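# Slide the held gear onto its shaft and mesh it

## Task

The left hand already grips a gear hovering just over the end of a shaft. Lower it onto the shaft until it sits fully down and perpendicular to the shaft, with its teeth engaged with both neighbouring gears. Forcing or wedging it with too much push counts as failure.

## Robot and tools

ROBOT. Two arms: left_arm carries a left hand and stands on the +y side; right_arm carries a right hand. Base positions in the scene frame: left (+0.006, +0.369, 0) m, right (-0.050, -0.521, 0) m, each turned slightly about z. The scene frame has its origin at table height between the arms, +z up, +x out over the table. Each arm reports its hand pose in its own base frame. The hand point sits 0.05 m in front of the palm and moves with it: +z runs along the straightened fingers, +y comes out of the palm, +x crosses the palm away from the thumb on the right hand but toward the thumb on the left hand. Straight fingers extend 6-7 cm past the point along +z, about 6 cm behind it along -y. A wrist bracket on the little-finger side can strike things, and with fingers level the wrist may hang lower than the hand.

ROW LAYOUT. Every row is one flat list of 28 numbers, each between -1 and 1, covering both arms even if one is idle: left dx, dy, dz, rx, ry, rz; left little, ring, middle, index, thumb_bend, thumb_turn, force_limit, speed; then the same 14 for the right arm. The six pose numbers are an offset, not a pose: they are measured from that arm's Hand target as it was when the action (or move) began, along that Hand target's own axes. 1.0 equals 0.6 m of travel or 180 degrees; rx, ry, rz form a single rotation vector. Later rows in an action are still measured from the start, not from the row before, and repeating an offset in a new call moves further. Six zeros re-request the current Hand target. The eight hand numbers are absolute settings: fingers +1 straight, -1 curled; thumb_bend +1 straight, -1 bent; thumb_turn +1 beside the palm, -1 opposite the fingers; force_limit maps -1..+1 to about 0..10 N at the fingertip (0..15 N for the two thumb motors); speed rises from near zero at -1 to full at +0.48 and stays full above. No value means 'unchanged', so to keep a grip resend exactly the eight numbers of the last row run for that hand (before any has run, use hand_measured plus hand_force_limit and hand_speed). For the held gear, keep resending the left hand's grip numbers unchanged until you choose to release.

TOOLS.
execute_actions(actions, cameras): actions is a list of up to 15 actions; each action is a table of up to 15 rows, one per 1/30 s control step, with the final row repeated if the table is short. cameras lists names (cam_high, cam_low, cam_left_wrist, cam_right_wrist), ["all"] or []; images come automatically only for an empty actions list.
move(target, speed, blend, stop_force, zero, blocking, cameras): target is one 28-number row or a list of up to 15 rows, every row an offset from the same starting Hand targets. speed is path top speed in m/s, 0.002 to 3.6 (default 0.25), rotation capped at twice that in rad/s. blend in metres rounds corners between listed targets (0 means stop at each). stop_force, 3 to 120 N, ends an arm's path when its wrist sensor feels that much push against the motion; zero (default true) re-zeros first; blocking=false returns early but cannot combine with stop_force. Moves are straight lines without collision avoidance and stop after 10 s. Do not rely on stop_force while the hand is rotating.
wait(seconds 0 to 10), stop() brakes a running move, zoom_image(camera, region [x0,y0,x1,y1] in pixels, at most 504 by 504, from the latest image), show_instructions(), zero_wrist_force(arm), finished_scene(scene=1).

RESULTS. Each result gives per arm end_effector_position (m), end_effector_quat_wxyz and velocities in its base frame, the Hand target (next offsets start from it), joint positions and torques, and Wrist force/torque in the hand's own axes, plus a line with the peak since last shown. Hand lines list six values in motor order: hand_measured, hand_stopped_by (moving, target, force, stalled, fault), hand_load_n (fingertip load; a drop toward 0 signals a lost grip). A move adds a 'move:' line: done (within 3 mm and 2 degrees), off_target, moving, held, fault, with limits=paced (pose clipped) or limits=held. Images are 672x504.

BEHAVIOUR. Commanded orientation is clipped to within 32 degrees of the measured one each step. The hand point often rests short of the Hand target; resend the missing gap as an offset. Arms are stiff: aiming even slightly beyond a firm contact can trigger a fault. A blocked arm keeps pressing until commanded back away from the contact.

AVOID. A net force of roughly 150 N, or wrist torque of 24.3 N m, halts the arm for 10 s. Insert the gear slowly, with small offsets or a small stop_force, and check alignment in camera images first. Do not let the arms or hands touch each other, do not pass close to an arm's own base, do not drop the gear or let anything leave the table, and avoid long stretched or pushing holds that overheat motors (warning at 70 °C, brake stop at 85 °C). Finish only once the gear stays seated without the robot.

Each tool is called after "Emit:" as a command line: name --argument value for each argument, lists and objects as JSON in quotes; but a table of rows of numbers goes row by row, as --pt "numbers of a row", without its own name.

Reference images:

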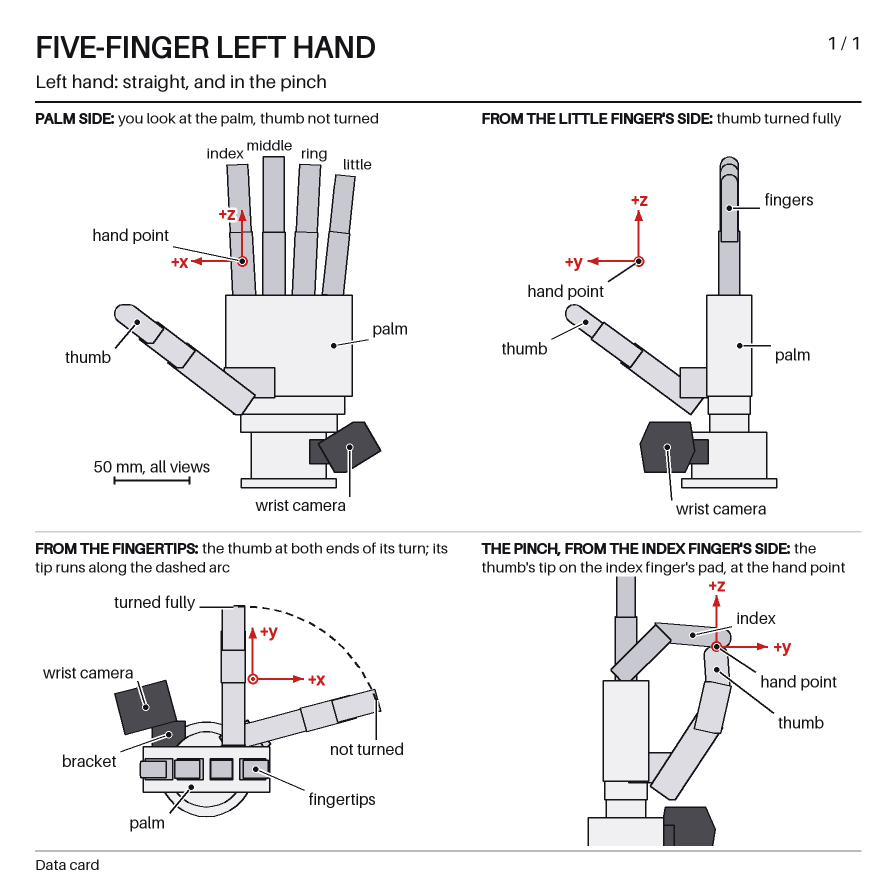

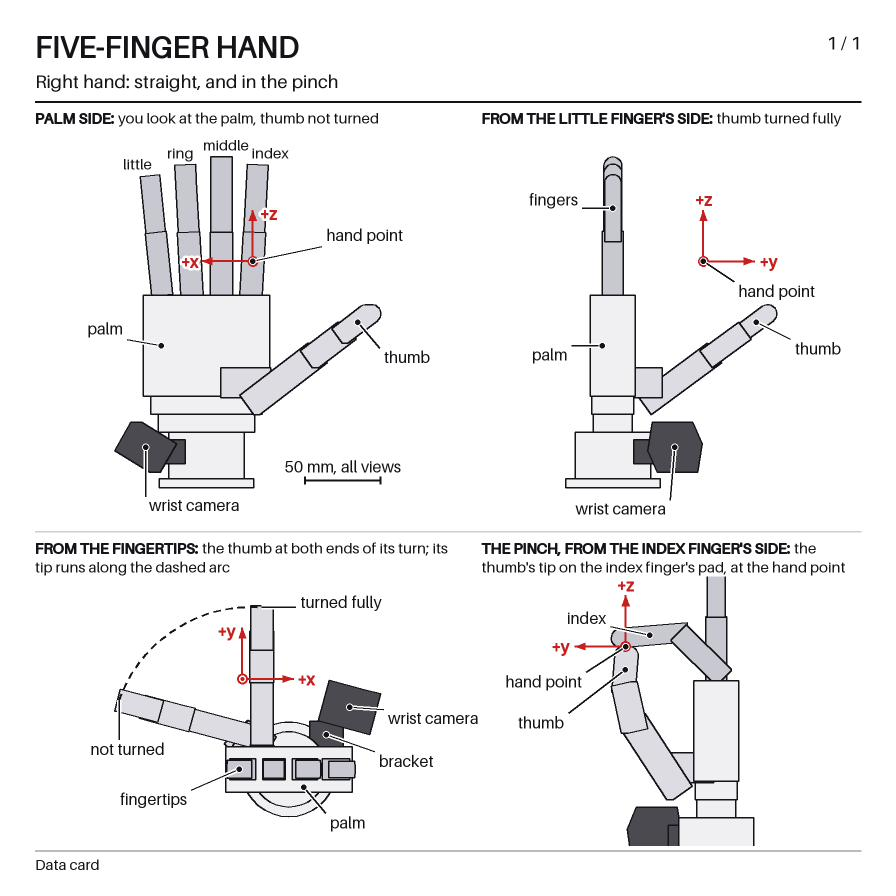

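## Session

Emit:
execute_actions --actions '[]'

Scene clock: 0.00 s.
left_arm: end_effector_position=(+0.3954, -0.2273, +0.1633) hand_measured=(-1.000, -1.000, +0.036, +0.032, +0.032, -0.922) hand_load_n=(+0.0, +0.0, +11.0, +10.0, +3.5, +0.0) hand_stopped_by=(target, target, force, force, target, target) hand_force_limit=1.00 hand_speed=-0.90 end_effector_quat_wxyz=(-0.572, +0.786, -0.188, +0.144) | right_arm: end_effector_position=(+0.2703, +0.1221, +0.2094) hand_measured=(+1.000, +1.000, +1.000, +1.000, +1.000, +1.000) hand_load_n=(+0.0, +0.0, +0.0, +0.0, +0.0, +0.0) hand_stopped_by=(target, target, target, target, target, target) hand_force_limit=0.00 hand_speed=-0.80 end_effector_quat_wxyz=(+0.000, +0.000, +1.000, +0.000)
Joint positions: left_arm=[2.426 -1.731 -2.028 -1.584 -3.529 -2.249] | right_arm=[-0.316 -1.723 2.042 1.252 1.571 -1.887]
Joint velocities: within noise
Joint torques (N m): no reading
Wrist force (N): no reading
Wrist torque (N m): no reading
Wrist force, peak (N): no reading
Hand target: left_arm +0.3954, -0.2273, +0.1633; -0.572, +0.786, -0.188, +0.144 | right_arm +0.2703, +0.1221, +0.2094; +0.000, +0.000, +1.000, +0.000

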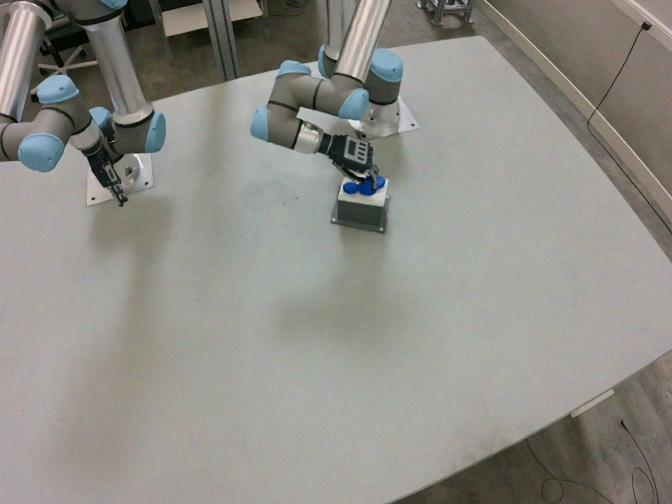

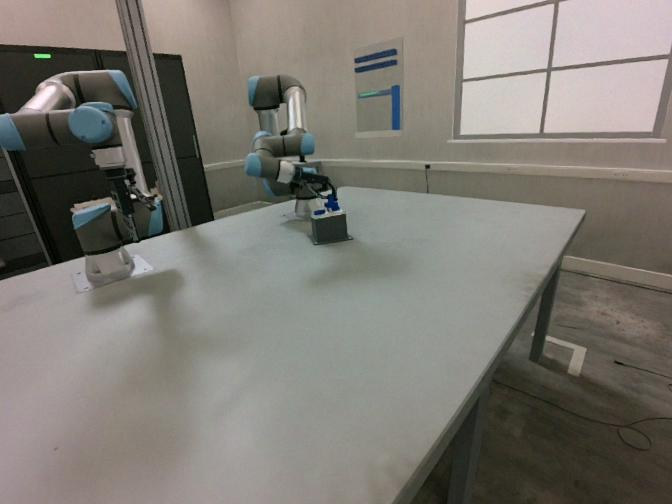

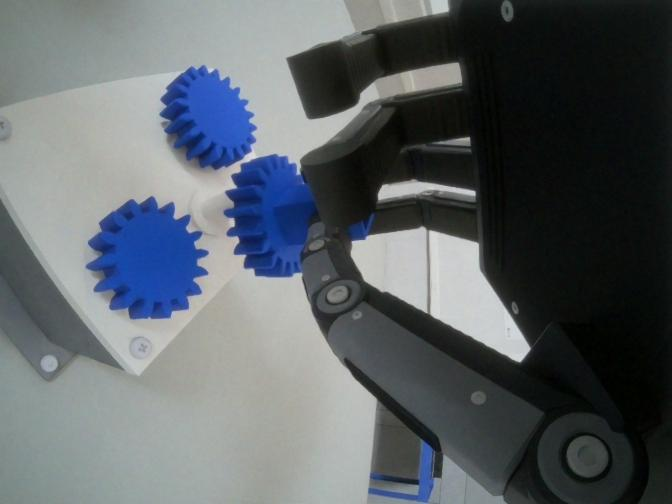

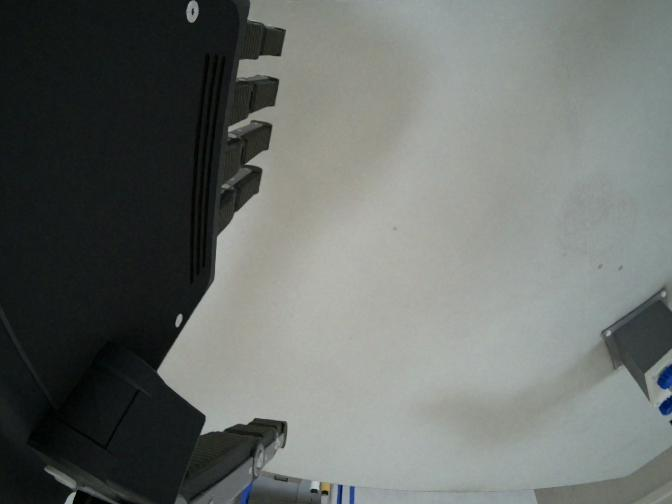

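Emit:
zoom_image --camera "cam_left_wrist" --region '[60, 40, 380, 340]'

Emit:
zoom_image --camera "cam_high" --region '[290, 110, 430, 250]'

Emit:
zoom_image --camera "cam_low" --region '[270, 150, 370, 250]'

Scaled by 1.575 from the camera's 672x504 image, which has a finer 960x720 frame.

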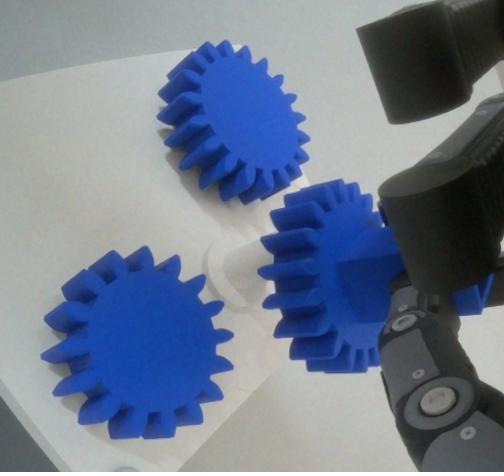

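Scaled by 3.600 from the camera's 672x504 image, which has a finer 960x720 frame.

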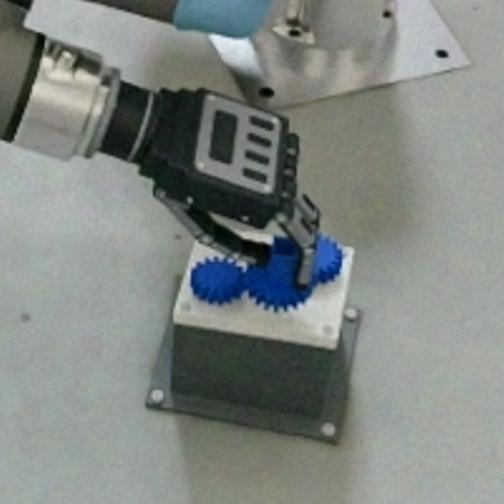

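Scaled by 5.040 from the camera's 672x504 image, which has a finer 960x720 frame.

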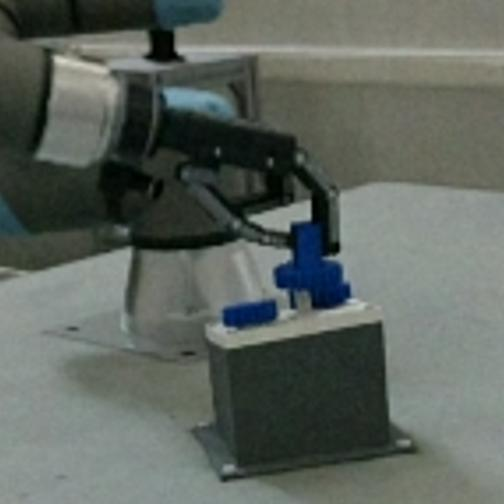

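Emit:
zoom_image --camera "cam_left_wrist" --region '[180, 120, 380, 290]'

Emit:
zoom_image --camera "cam_left_wrist" --region '[70, 50, 270, 330]'

Emit:
zoom_image --camera "cam_high" --region '[330, 165, 400, 235]'

Emit:
zoom_image --camera "cam_low" --region '[300, 185, 360, 245]'

Scaled by 2.520 from the camera's 672x504 image, which has a finer 960x720 frame.

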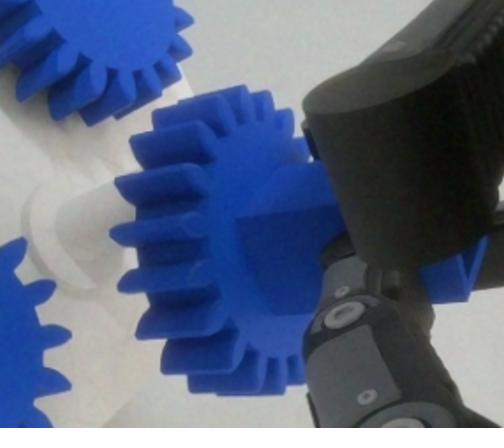

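Scaled by 1.800 from the camera's 672x504 image, which has a finer 960x720 frame.

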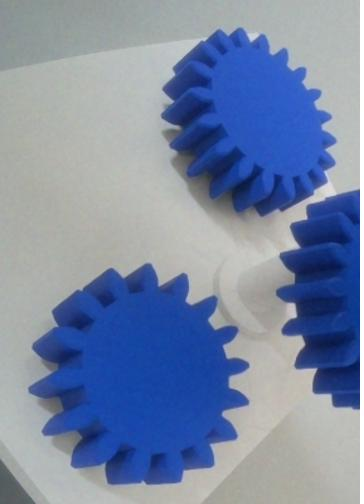

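Scaled by 7.200 from the camera's 672x504 image, which has a finer 960x720 frame.

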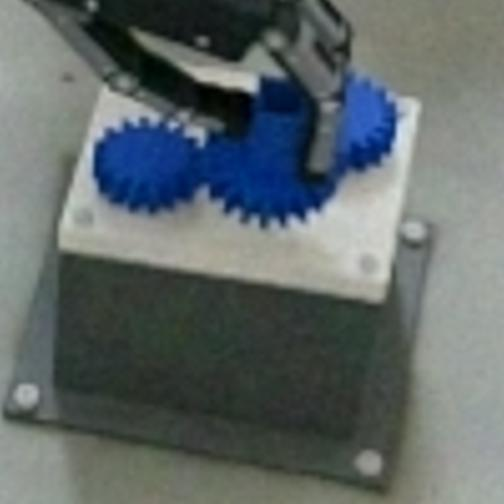

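Scaled by 8.400 from the camera's 672x504 image, which has a finer 960x720 frame.

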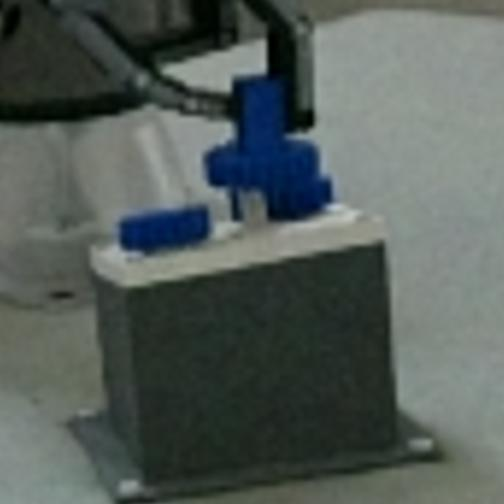

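Emit:
zoom_image --camera "cam_left_wrist" --region '[80, 190, 220, 330]'

Emit:
zoom_image --camera "cam_left_wrist" --region '[150, 55, 270, 175]'

Emit:
zoom_image --camera "cam_left_wrist" --region '[180, 145, 320, 285]'

Emit:
zoom_image --camera "cam_left_wrist" --region '[280, 145, 400, 285]'

Scaled by 3.600 from the camera's 672x504 image, which has a finer 960x720 frame.

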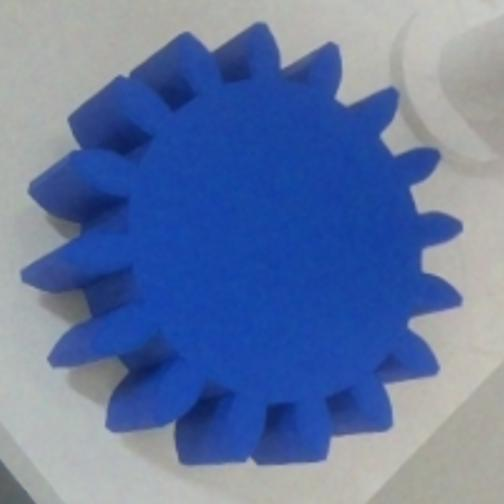

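Scaled by 4.200 from the camera's 672x504 image, which has a finer 960x720 frame.

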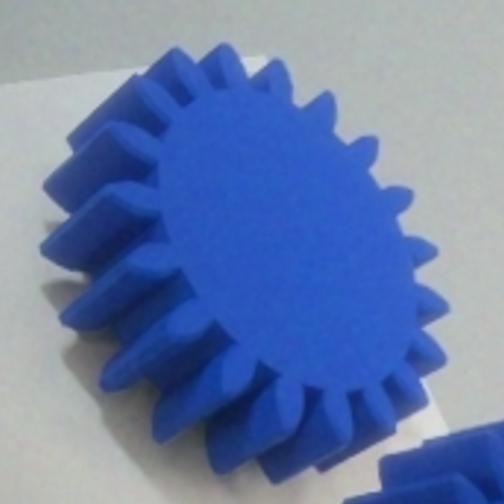

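Scaled by 3.600 from the camera's 672x504 image, which has a finer 960x720 frame.

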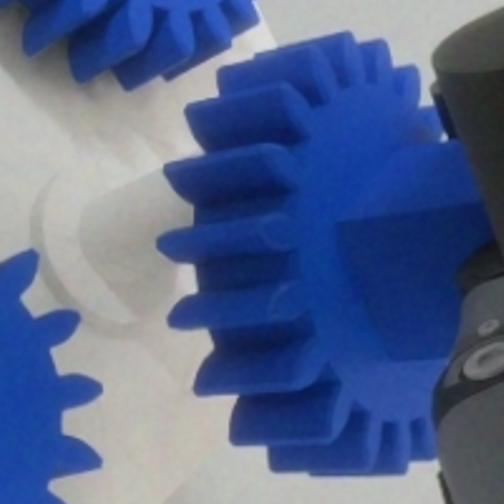

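Scaled by 3.600 from the camera's 672x504 image, which has a finer 960x720 frame.

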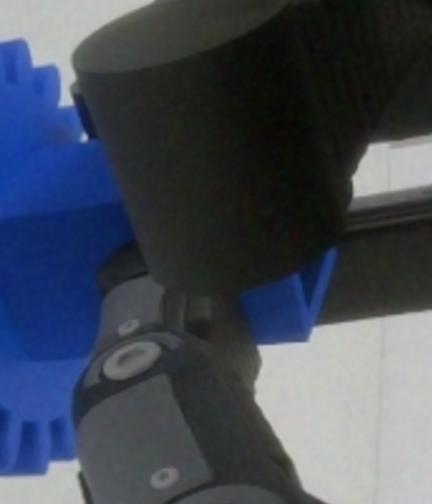

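Emit:
move --target '[0.00075,-0.0636,-0.0204,0,0,0,-1,-1,0.036,0.032,0.032,-0.922,1,-0.9,0,0,0,0,0,0,1,1,1,1,1,1,0,-0.8]' --speed 0.1 --cameras '["cam_left_wrist","cam_low"]'

Scene clock: 5.60 s.
left_arm: end_effector_position=(+0.3954, -0.2274, +0.2034) hand_measured=(-1.000, -1.000, +0.038, +0.034, +0.032, -0.922) hand_load_n=(+0.0, +0.0, +10.0, +9.0, +3.0, +0.0) hand_stopped_by=(target, target, force, target, target, target) hand_force_limit=1.00 hand_speed=-0.90 end_effector_quat_wxyz=(-0.572, +0.786, -0.187, +0.144) | right_arm: end_effector_position=(+0.2703, +0.1221, +0.2094) hand_measured=(+1.000, +1.000, +1.000, +1.000, +1.000, +1.000) hand_load_n=(+0.0, +0.0, +0.0, +0.0, +0.0, +0.0) hand_stopped_by=(target, target, target, target, target, target) hand_force_limit=0.00 hand_speed=-0.80 end_effector_quat_wxyz=(+0.000, +0.000, +1.000, +0.000)
Joint positions: left_arm=[2.426 -1.675 -1.971 -1.695 -3.528 -2.249] | right_arm=[-0.316 -1.723 2.042 1.252 1.571 -1.887]
Joint torques (N m): left_arm=[-1.72 14.99 12.26 1.71 1.14 1.11] | right_arm=[0.45 -10.56 -19.74 2.2 -0.26 0.22]
Wrist force (N): left_arm=[0.0 -0.2 0.2] | right_arm=[0.3 -0.1 0.1]
Wrist torque (N m): left_arm=[-0.03 0.01 0.11] | right_arm=[-0.03 -0.05 0.02]
Wrist force, peak (N): left_arm=[0.2 -1.3 0.1] | right_arm=[0.4 -0.1 0.2]
Hand target: left_arm +0.3954, -0.2274, +0.2034; -0.572, +0.786, -0.188, +0.144 | right_arm +0.2703, +0.1221, +0.2094; +0.000, +0.000, +1.000, +0.000
Off the commanded pose: left_arm 0.000 m, 0 deg | right_arm 0.000 m, 0 deg.
move: done
camera_calibration:
cam_left_wrist: T_world_to_cam=[[0.359472, 0.11962, 0.925457, -0.300477], [0.453738, -0.889022, -0.0613327, -0.369444], [0.815415, 0.441962, -0.373855, -0.0303012], [0, 0, 0, 1]] pos_world=[0.300352, -0.279108, 0.244091]
Images, in order (width x height): cam_low 672x504, cam_left_wrist 672x504.

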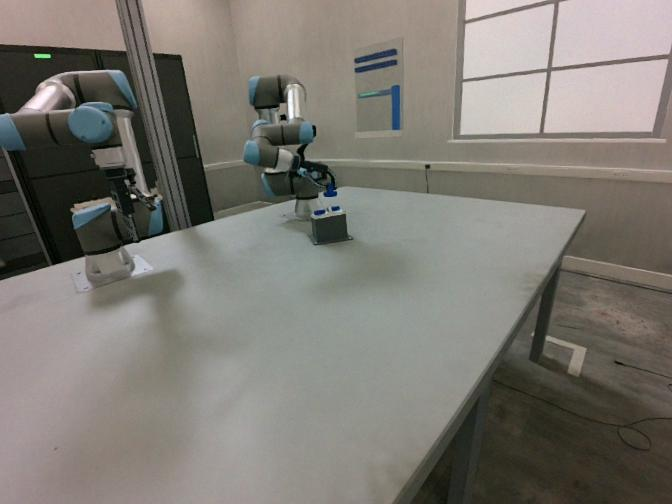

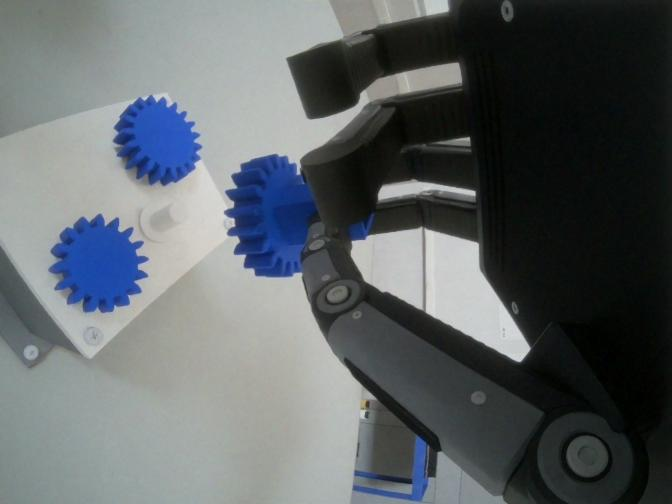

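Emit:
zoom_image --camera "cam_left_wrist" --region '[100, 80, 240, 220]'

Emit:
zoom_image --camera "cam_left_wrist" --region '[40, 200, 180, 340]'

Emit:
zoom_image --camera "cam_left_wrist" --region '[130, 180, 230, 260]'

Emit:
zoom_image --camera "cam_low" --region '[300, 170, 360, 250]'

Emit:
zoom_image --camera "cam_left_wrist" --region '[210, 140, 330, 290]'

Scaled by 3.600 from the camera's 672x504 image, which has a finer 960x720 frame.

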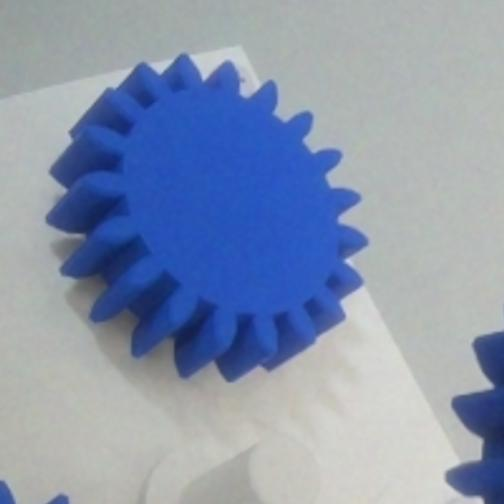

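Scaled by 3.600 from the camera's 672x504 image, which has a finer 960x720 frame.

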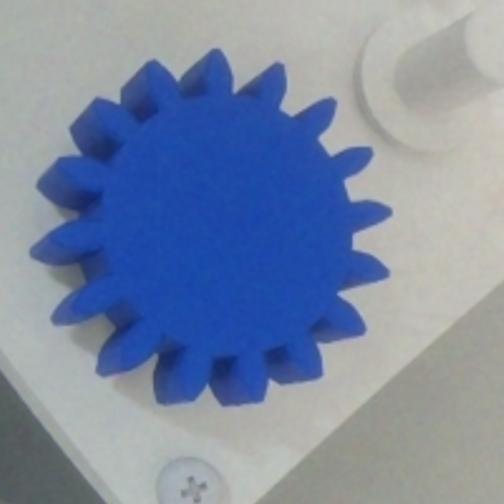

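Scaled by 5.040 from the camera's 672x504 image, which has a finer 960x720 frame.

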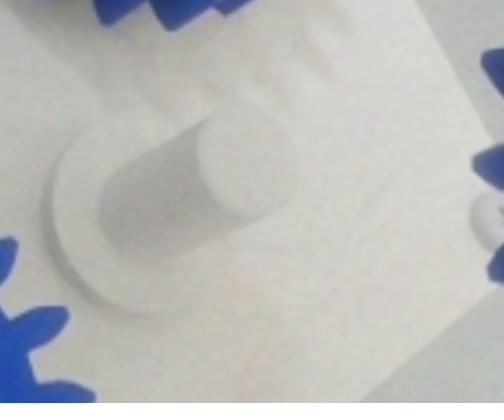

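Scaled by 6.300 from the camera's 672x504 image, which has a finer 960x720 frame.

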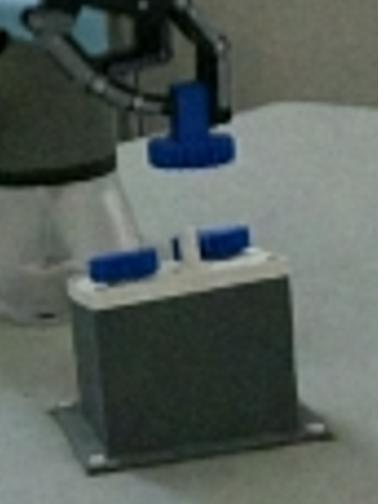

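Scaled by 3.360 from the camera's 672x504 image, which has a finer 960x720 frame.

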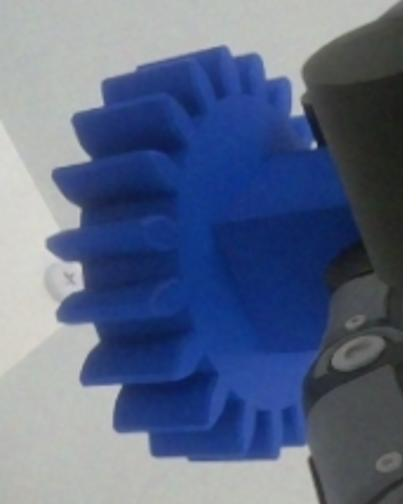

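Emit:
zoom_image --camera "cam_left_wrist" --region '[220, 145, 310, 215]'

Emit:
zoom_image --camera "cam_left_wrist" --region '[220, 210, 310, 280]'

Emit:
zoom_image --camera "cam_left_wrist" --region '[340, 190, 400, 250]'

Scaled by 5.600 from the camera's 672x504 image, which has a finer 960x720 frame.

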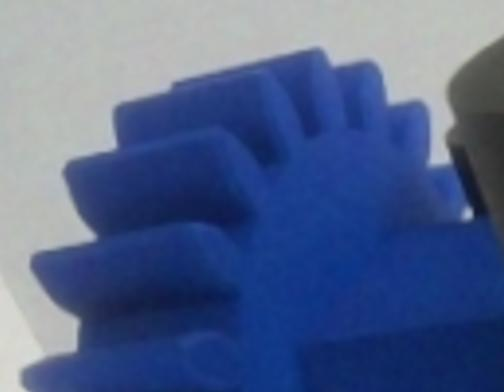

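Scaled by 5.600 from the camera's 672x504 image, which has a finer 960x720 frame.

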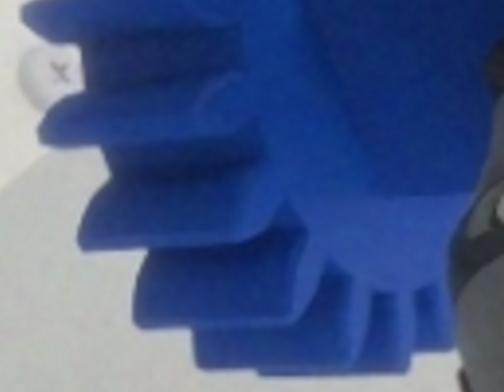

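Scaled by 8.400 from the camera's 672x504 image, which has a finer 960x720 frame.

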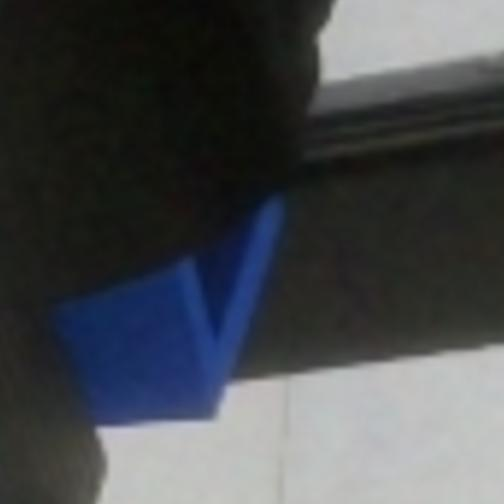

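Emit:
zoom_image --camera "cam_left_wrist" --region '[45, 208, 155, 318]'

Emit:
zoom_image --camera "cam_left_wrist" --region '[110, 90, 210, 190]'

Emit:
zoom_image --camera "cam_left_wrist" --region '[135, 190, 205, 250]'

Scaled by 4.582 from the camera's 672x504 image, which has a finer 960x720 frame.

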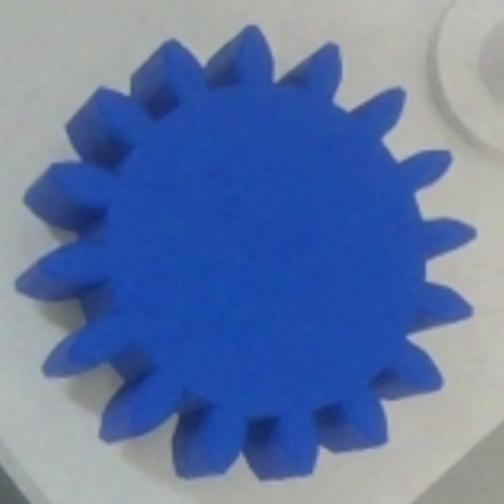

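Scaled by 5.040 from the camera's 672x504 image, which has a finer 960x720 frame.

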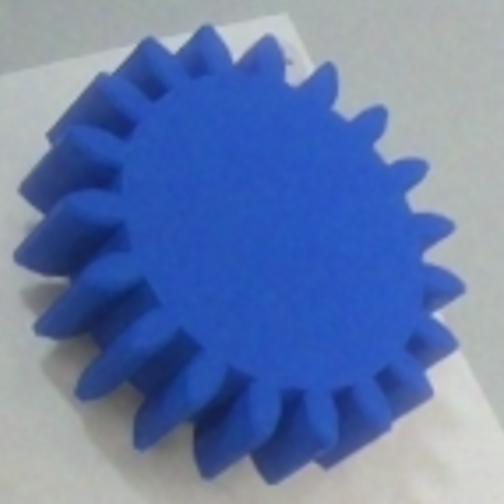

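Scaled by 7.200 from the camera's 672x504 image, which has a finer 960x720 frame.

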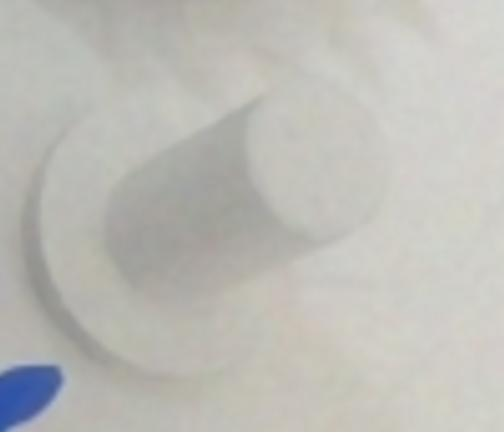

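Emit:
move --target '[-0.0537,-0.0323,0.0986,0,0,0,-1,-1,0.036,0.032,0.032,-0.922,1,-0.9,0,0,0,0,0,0,1,1,1,1,1,1,0,-0.8]' --speed 0.15 --cameras '["cam_left_wrist","cam_high","cam_low"]'

Scene clock: 23.27 s.
left_arm: end_effector_position=(+0.3953, -0.1572, +0.2034) hand_measured=(-1.000, -1.000, +0.038, +0.034, +0.032, -0.922) hand_load_n=(+0.0, +0.0, +10.0, +9.0, +3.0, +0.0) hand_stopped_by=(target, target, force, target, target, target) hand_force_limit=1.00 hand_speed=-0.90 end_effector_quat_wxyz=(-0.572, +0.786, -0.188, +0.144) | right_arm: end_effector_position=(+0.2703, +0.1221, +0.2094) hand_measured=(+1.000, +1.000, +1.000, +1.000, +1.000, +1.000) hand_load_n=(+0.0, +0.0, +0.0, +0.0, +0.0, +0.0) hand_stopped_by=(target, target, target, target, target, target) hand_force_limit=0.00 hand_speed=-0.80 end_effector_quat_wxyz=(+0.000, +0.000, +1.000, +0.000)
Joint positions: left_arm=[2.553 -1.544 -2.189 -1.305 -3.469 -1.925] | right_arm=[-0.316 -1.723 2.042 1.252 1.571 -1.887]
Joint torques (N m): left_arm=[-5.78 5.82 24.49 3.44 1.09 1.14] | right_arm=[0.54 -11.02 -18.66 2.39 -0.29 -0.06]
Wrist force (N): left_arm=[0.4 -0.6 -0.1] | right_arm=[0.2 -0.1 0.1]
Wrist torque (N m): left_arm=[-0.08 -0.04 0.13] | right_arm=[-0.03 -0.03 0.01]
Wrist force, peak (N): left_arm=[0.0 -0.9 0.9] | right_arm=[0.4 -0.4 0.1]
Hand target: left_arm +0.3953, -0.1573, +0.2034; -0.572, +0.786, -0.188, +0.144 | right_arm +0.2703, +0.1221, +0.2094; +0.000, +0.000, +1.000, +0.000
Off the commanded pose: left_arm 0.000 m, 0 deg | right_arm 0.000 m, 0 deg.
move: done
camera_calibration:
cam_left_wrist: T_world_to_cam=[[0.359736, 0.119554, 0.925363, -0.308896], [0.453697, -0.88903, -0.0615153, -0.307022], [0.815321, 0.441964, -0.374057, -0.0611227], [0, 0, 0, 1]] pos_world=[0.300251, -0.209008, 0.244091]
Images, in order (width x height): cam_high 672x504, cam_low 672x504, cam_left_wrist 672x504.

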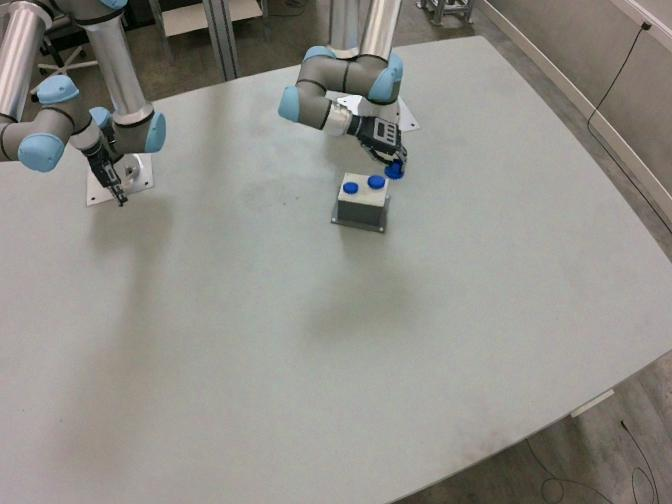

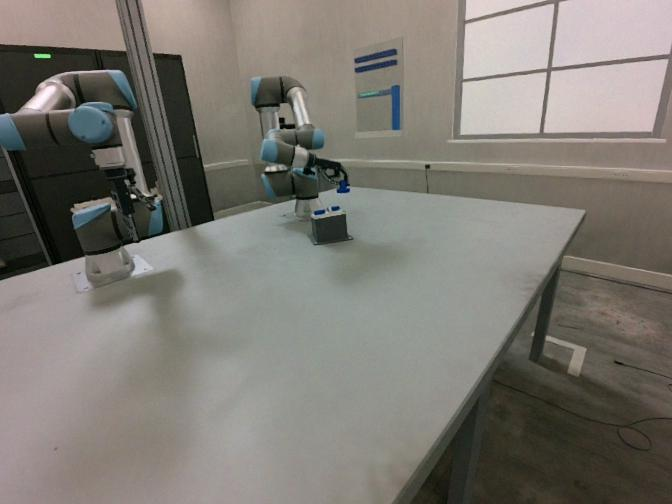

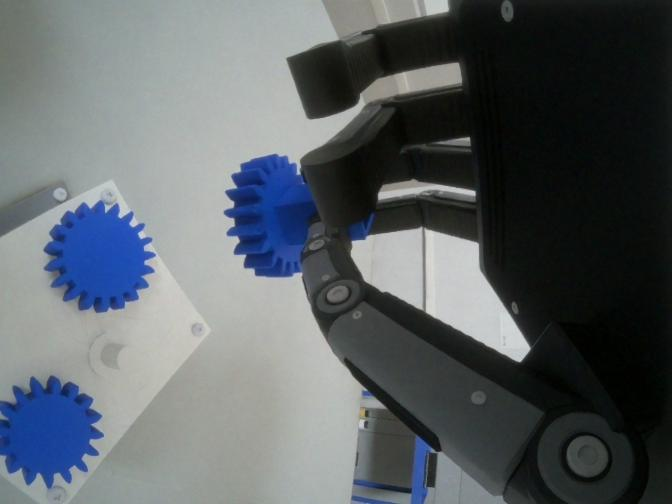

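Great view. Zooms.

Emit:
zoom_image --camera "cam_left_wrist" --region '[80, 325, 150, 385]'

Emit:
zoom_image --camera "cam_left_wrist" --region '[90, 180, 230, 350]'

Emit:
zoom_image --camera "cam_left_wrist" --region '[0, 360, 120, 504]'

Emit:
zoom_image --camera "cam_left_wrist" --region '[35, 190, 165, 320]'

Emit:
zoom_image --camera "cam_high" --region '[325, 145, 415, 235]'

Emit:
zoom_image --camera "cam_low" --region '[300, 165, 370, 250]'

Scaled by 7.200 from the camera's 672x504 image, which has a finer 960x720 frame.

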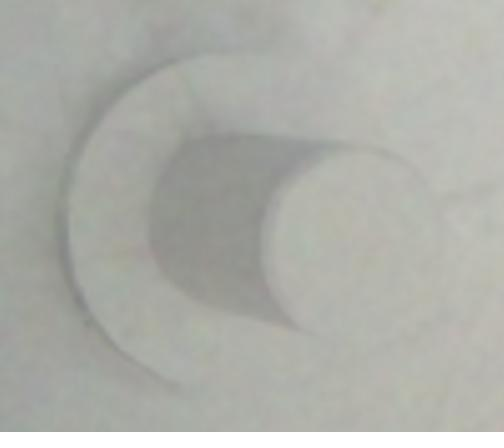

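Scaled by 2.965 from the camera's 672x504 image, which has a finer 960x720 frame.

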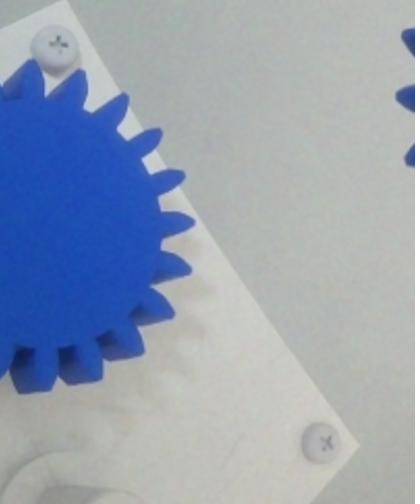

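Scaled by 3.500 from the camera's 672x504 image, which has a finer 960x720 frame.

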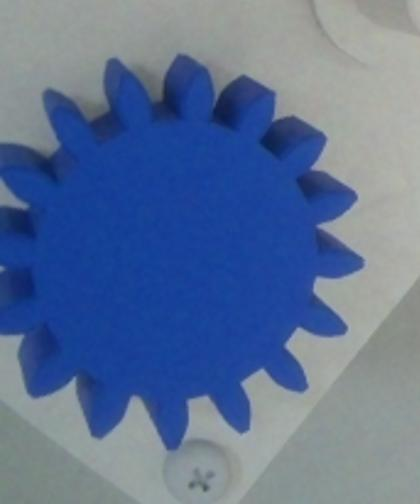

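Scaled by 3.877 from the camera's 672x504 image, which has a finer 960x720 frame.

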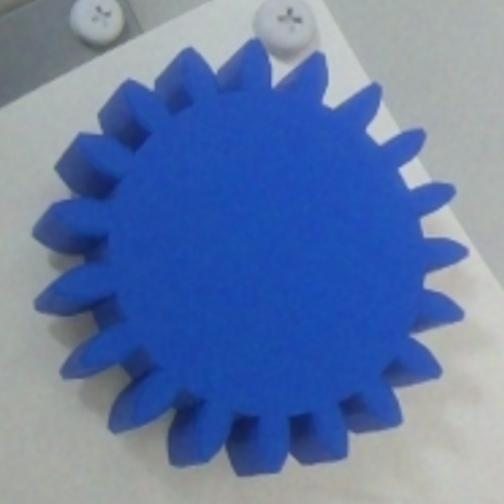

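Scaled by 5.600 from the camera's 672x504 image, which has a finer 960x720 frame.

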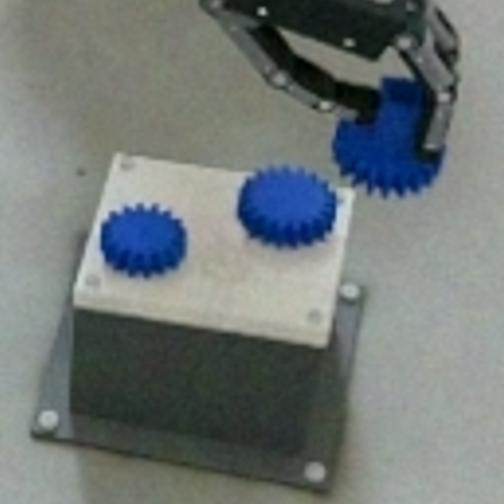

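Scaled by 5.929 from the camera's 672x504 image, which has a finer 960x720 frame.

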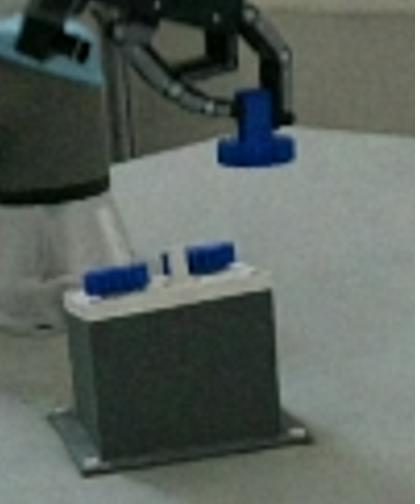

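Emit:
zoom_image --camera "cam_low" --region '[332, 175, 356, 199]'

Emit:
zoom_image --camera "cam_low" --region '[308, 200, 348, 224]'

Emit:
zoom_image --camera "cam_high" --region '[338, 155, 410, 203]'

Scaled by 21.000 from the camera's 672x504 image, which has a finer 960x720 frame.

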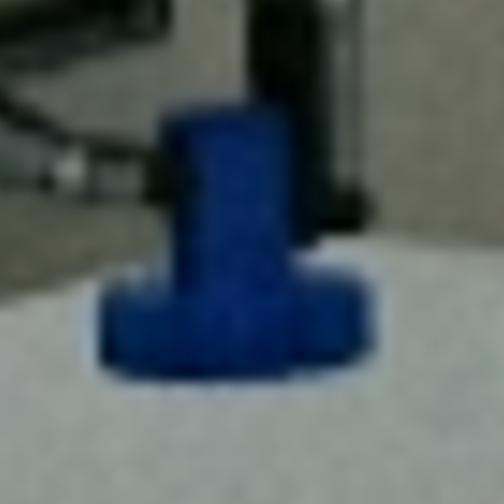

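Scaled by 12.600 from the camera's 672x504 image, which has a finer 960x720 frame.

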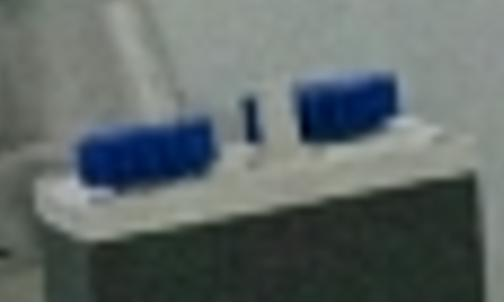

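Scaled by 7.000 from the camera's 672x504 image, which has a finer 960x720 frame.

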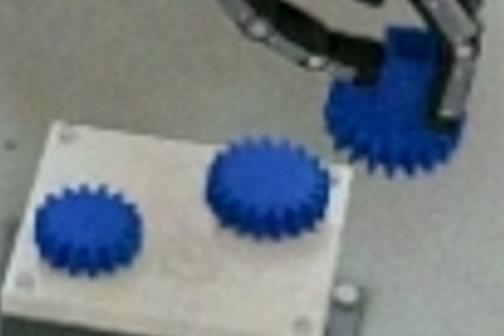

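Emit:
move --target '[0.0207,0.0683,-0.0929,0.0109,0.0165,-0.0510,-1,-1,0.036,0.032,0.032,-0.922,1,-0.9,0,0,0,0,0,0,1,1,1,1,1,1,0,-0.8]' --speed 0.12 --cameras '["cam_left_wrist","cam_high","cam_low"]'

Scene clock: 41.87 s.
left_arm: end_effector_position=(+0.3765, -0.2214, +0.1815) hand_measured=(-1.000, -1.000, +0.038, +0.034, +0.032, -0.922) hand_load_n=(+0.0, +0.0, +10.0, +9.5, +3.0, +0.0) hand_stopped_by=(target, target, force, target, target, target) hand_force_limit=1.00 hand_speed=-0.90 end_effector_quat_wxyz=(-0.567, +0.784, -0.136, +0.212) | right_arm: end_effector_position=(+0.2703, +0.1221, +0.2094) hand_measured=(+1.000, +1.000, +1.000, +1.000, +1.000, +1.000) hand_load_n=(+0.0, +0.0, +0.0, +0.0, +0.0, +0.0) hand_stopped_by=(target, target, target, target, target, target) hand_force_limit=0.00 hand_speed=-0.80 end_effector_quat_wxyz=(+0.000, +0.000, +1.000, +0.000)
Joint positions: left_arm=[2.386 -1.656 -2.093 -1.64 -3.492 -2.464] | right_arm=[-0.316 -1.723 2.042 1.252 1.571 -1.887]
Joint torques (N m): left_arm=[1.04 31.44 8.67 0.46 3.9 -1.6] | right_arm=[1.35 -10.99 -19.89 2.39 -0.25 0.17]
Wrist force (N): left_arm=[0.0 -0.3 0.2] | right_arm=[0.2 -0.1 0.1]
Wrist torque (N m): left_arm=[-0.04 0.00 -0.01] | right_arm=[-0.03 -0.03 0.01]
Wrist force, peak (N): left_arm=[0.6 -1.2 0.9] | right_arm=[0.4 0.0 0.2]
Hand target: left_arm +0.3765, -0.2213, +0.1815; -0.567, +0.784, -0.136, +0.212 | right_arm +0.2703, +0.1221, +0.2094; +0.000, +0.000, +1.000, +0.000
Off the commanded pose: left_arm 0.000 m, 0 deg | right_arm 0.000 m, 0 deg.
move: done
camera_calibration:
cam_left_wrist: T_world_to_cam=[[0.203192, 0.163917, 0.965321, -0.212697], [0.45406, -0.889246, 0.055423, -0.378229], [0.867492, 0.427052, -0.255115, -0.0701168], [0, 0, 0, 1]] pos_world=[0.275783, -0.27153, 0.208395]
Images, in order (width x height): cam_high 672x504, cam_low 672x504, cam_left_wrist 672x504.

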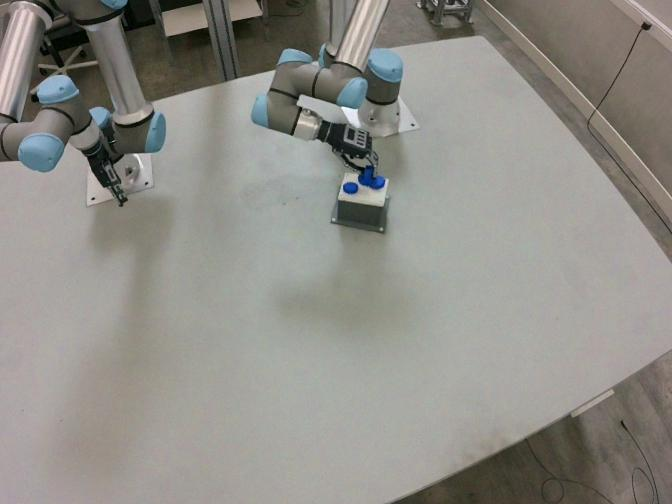

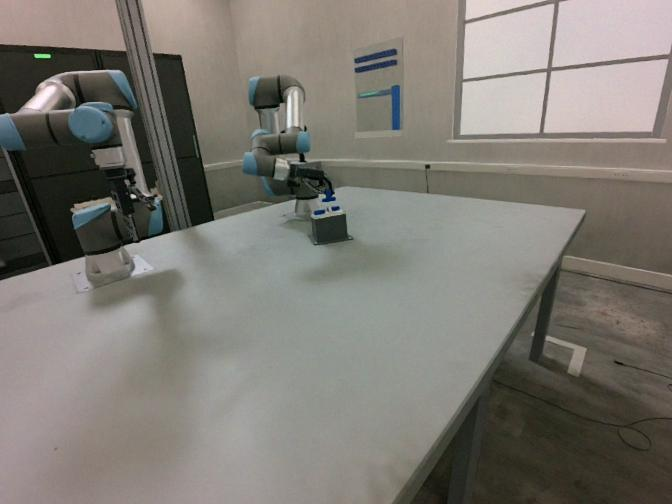

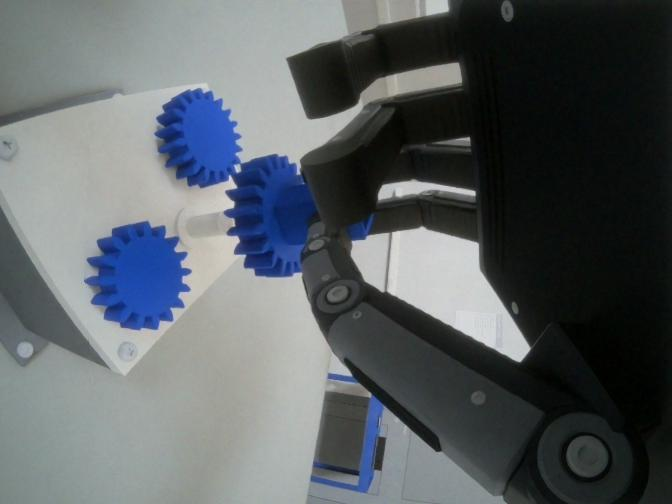

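Emit:
zoom_image --camera "cam_left_wrist" --region '[160, 150, 310, 290]'

Emit:
zoom_image --camera "cam_low" --region '[310, 184, 350, 224]'

Emit:
zoom_image --camera "cam_high" --region '[335, 155, 395, 215]'

Emit:
zoom_image --camera "cam_left_wrist" --region '[70, 80, 250, 340]'

Scaled by 3.360 from the camera's 672x504 image, which has a finer 960x720 frame.

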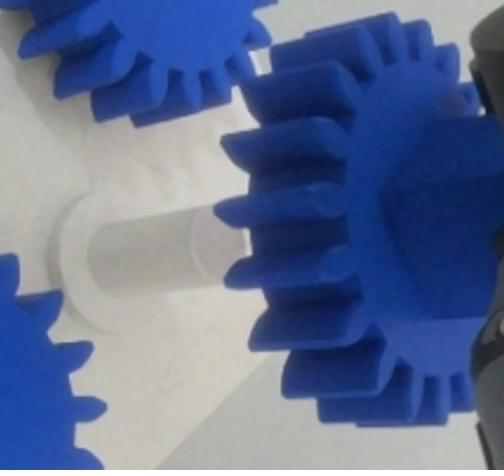

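Scaled by 12.600 from the camera's 672x504 image, which has a finer 960x720 frame.

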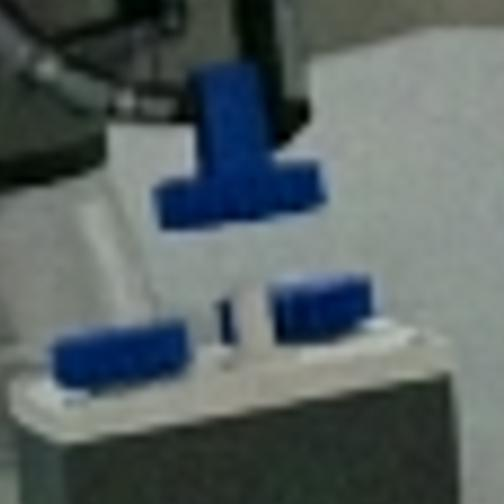

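Scaled by 8.400 from the camera's 672x504 image, which has a finer 960x720 frame.

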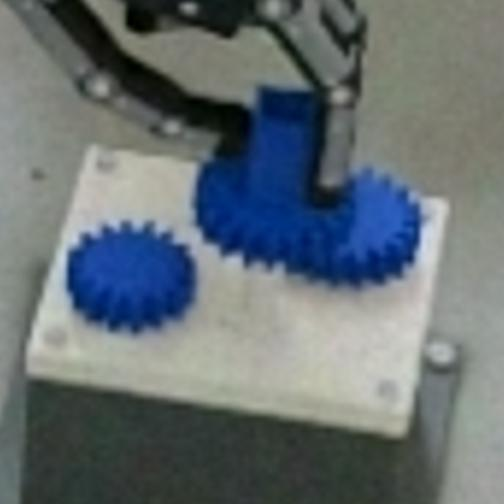

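Scaled by 1.938 from the camera's 672x504 image, which has a finer 960x720 frame.

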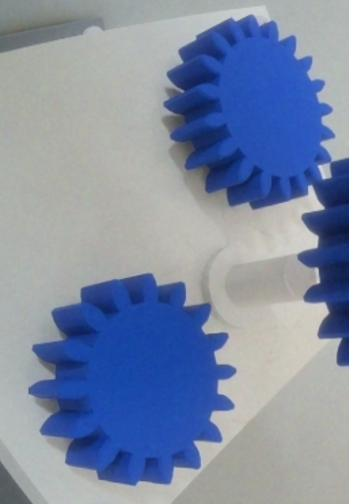

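Emit:
zoom_image --camera "cam_low" --region '[318, 186, 342, 214]'

Emit:
zoom_image --camera "cam_high" --region '[355, 160, 390, 200]'

Emit:
zoom_image --camera "cam_left_wrist" --region '[170, 190, 250, 260]'

Scaled by 18.000 from the camera's 672x504 image, which has a finer 960x720 frame.

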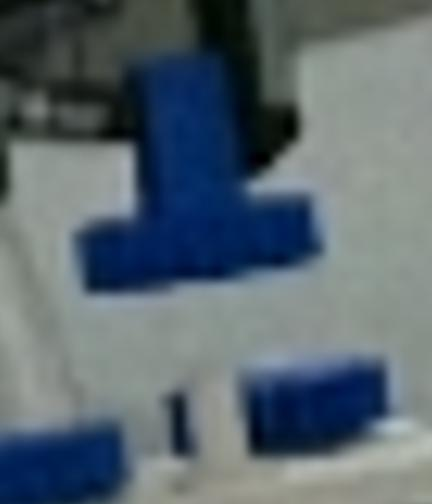

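Scaled by 12.600 from the camera's 672x504 image, which has a finer 960x720 frame.

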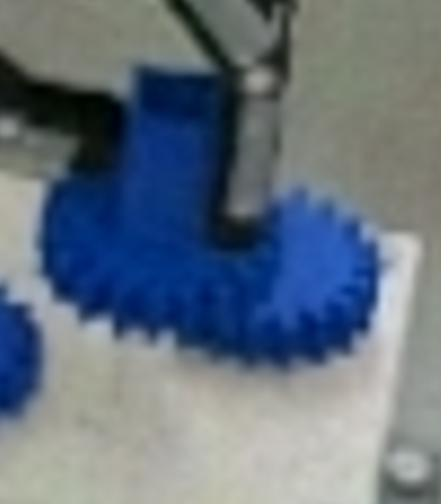

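Scaled by 6.300 from the camera's 672x504 image, which has a finer 960x720 frame.

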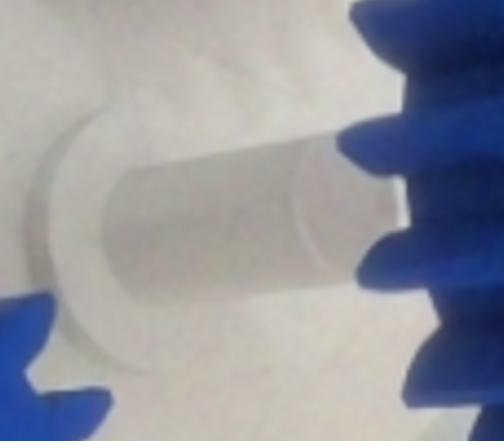

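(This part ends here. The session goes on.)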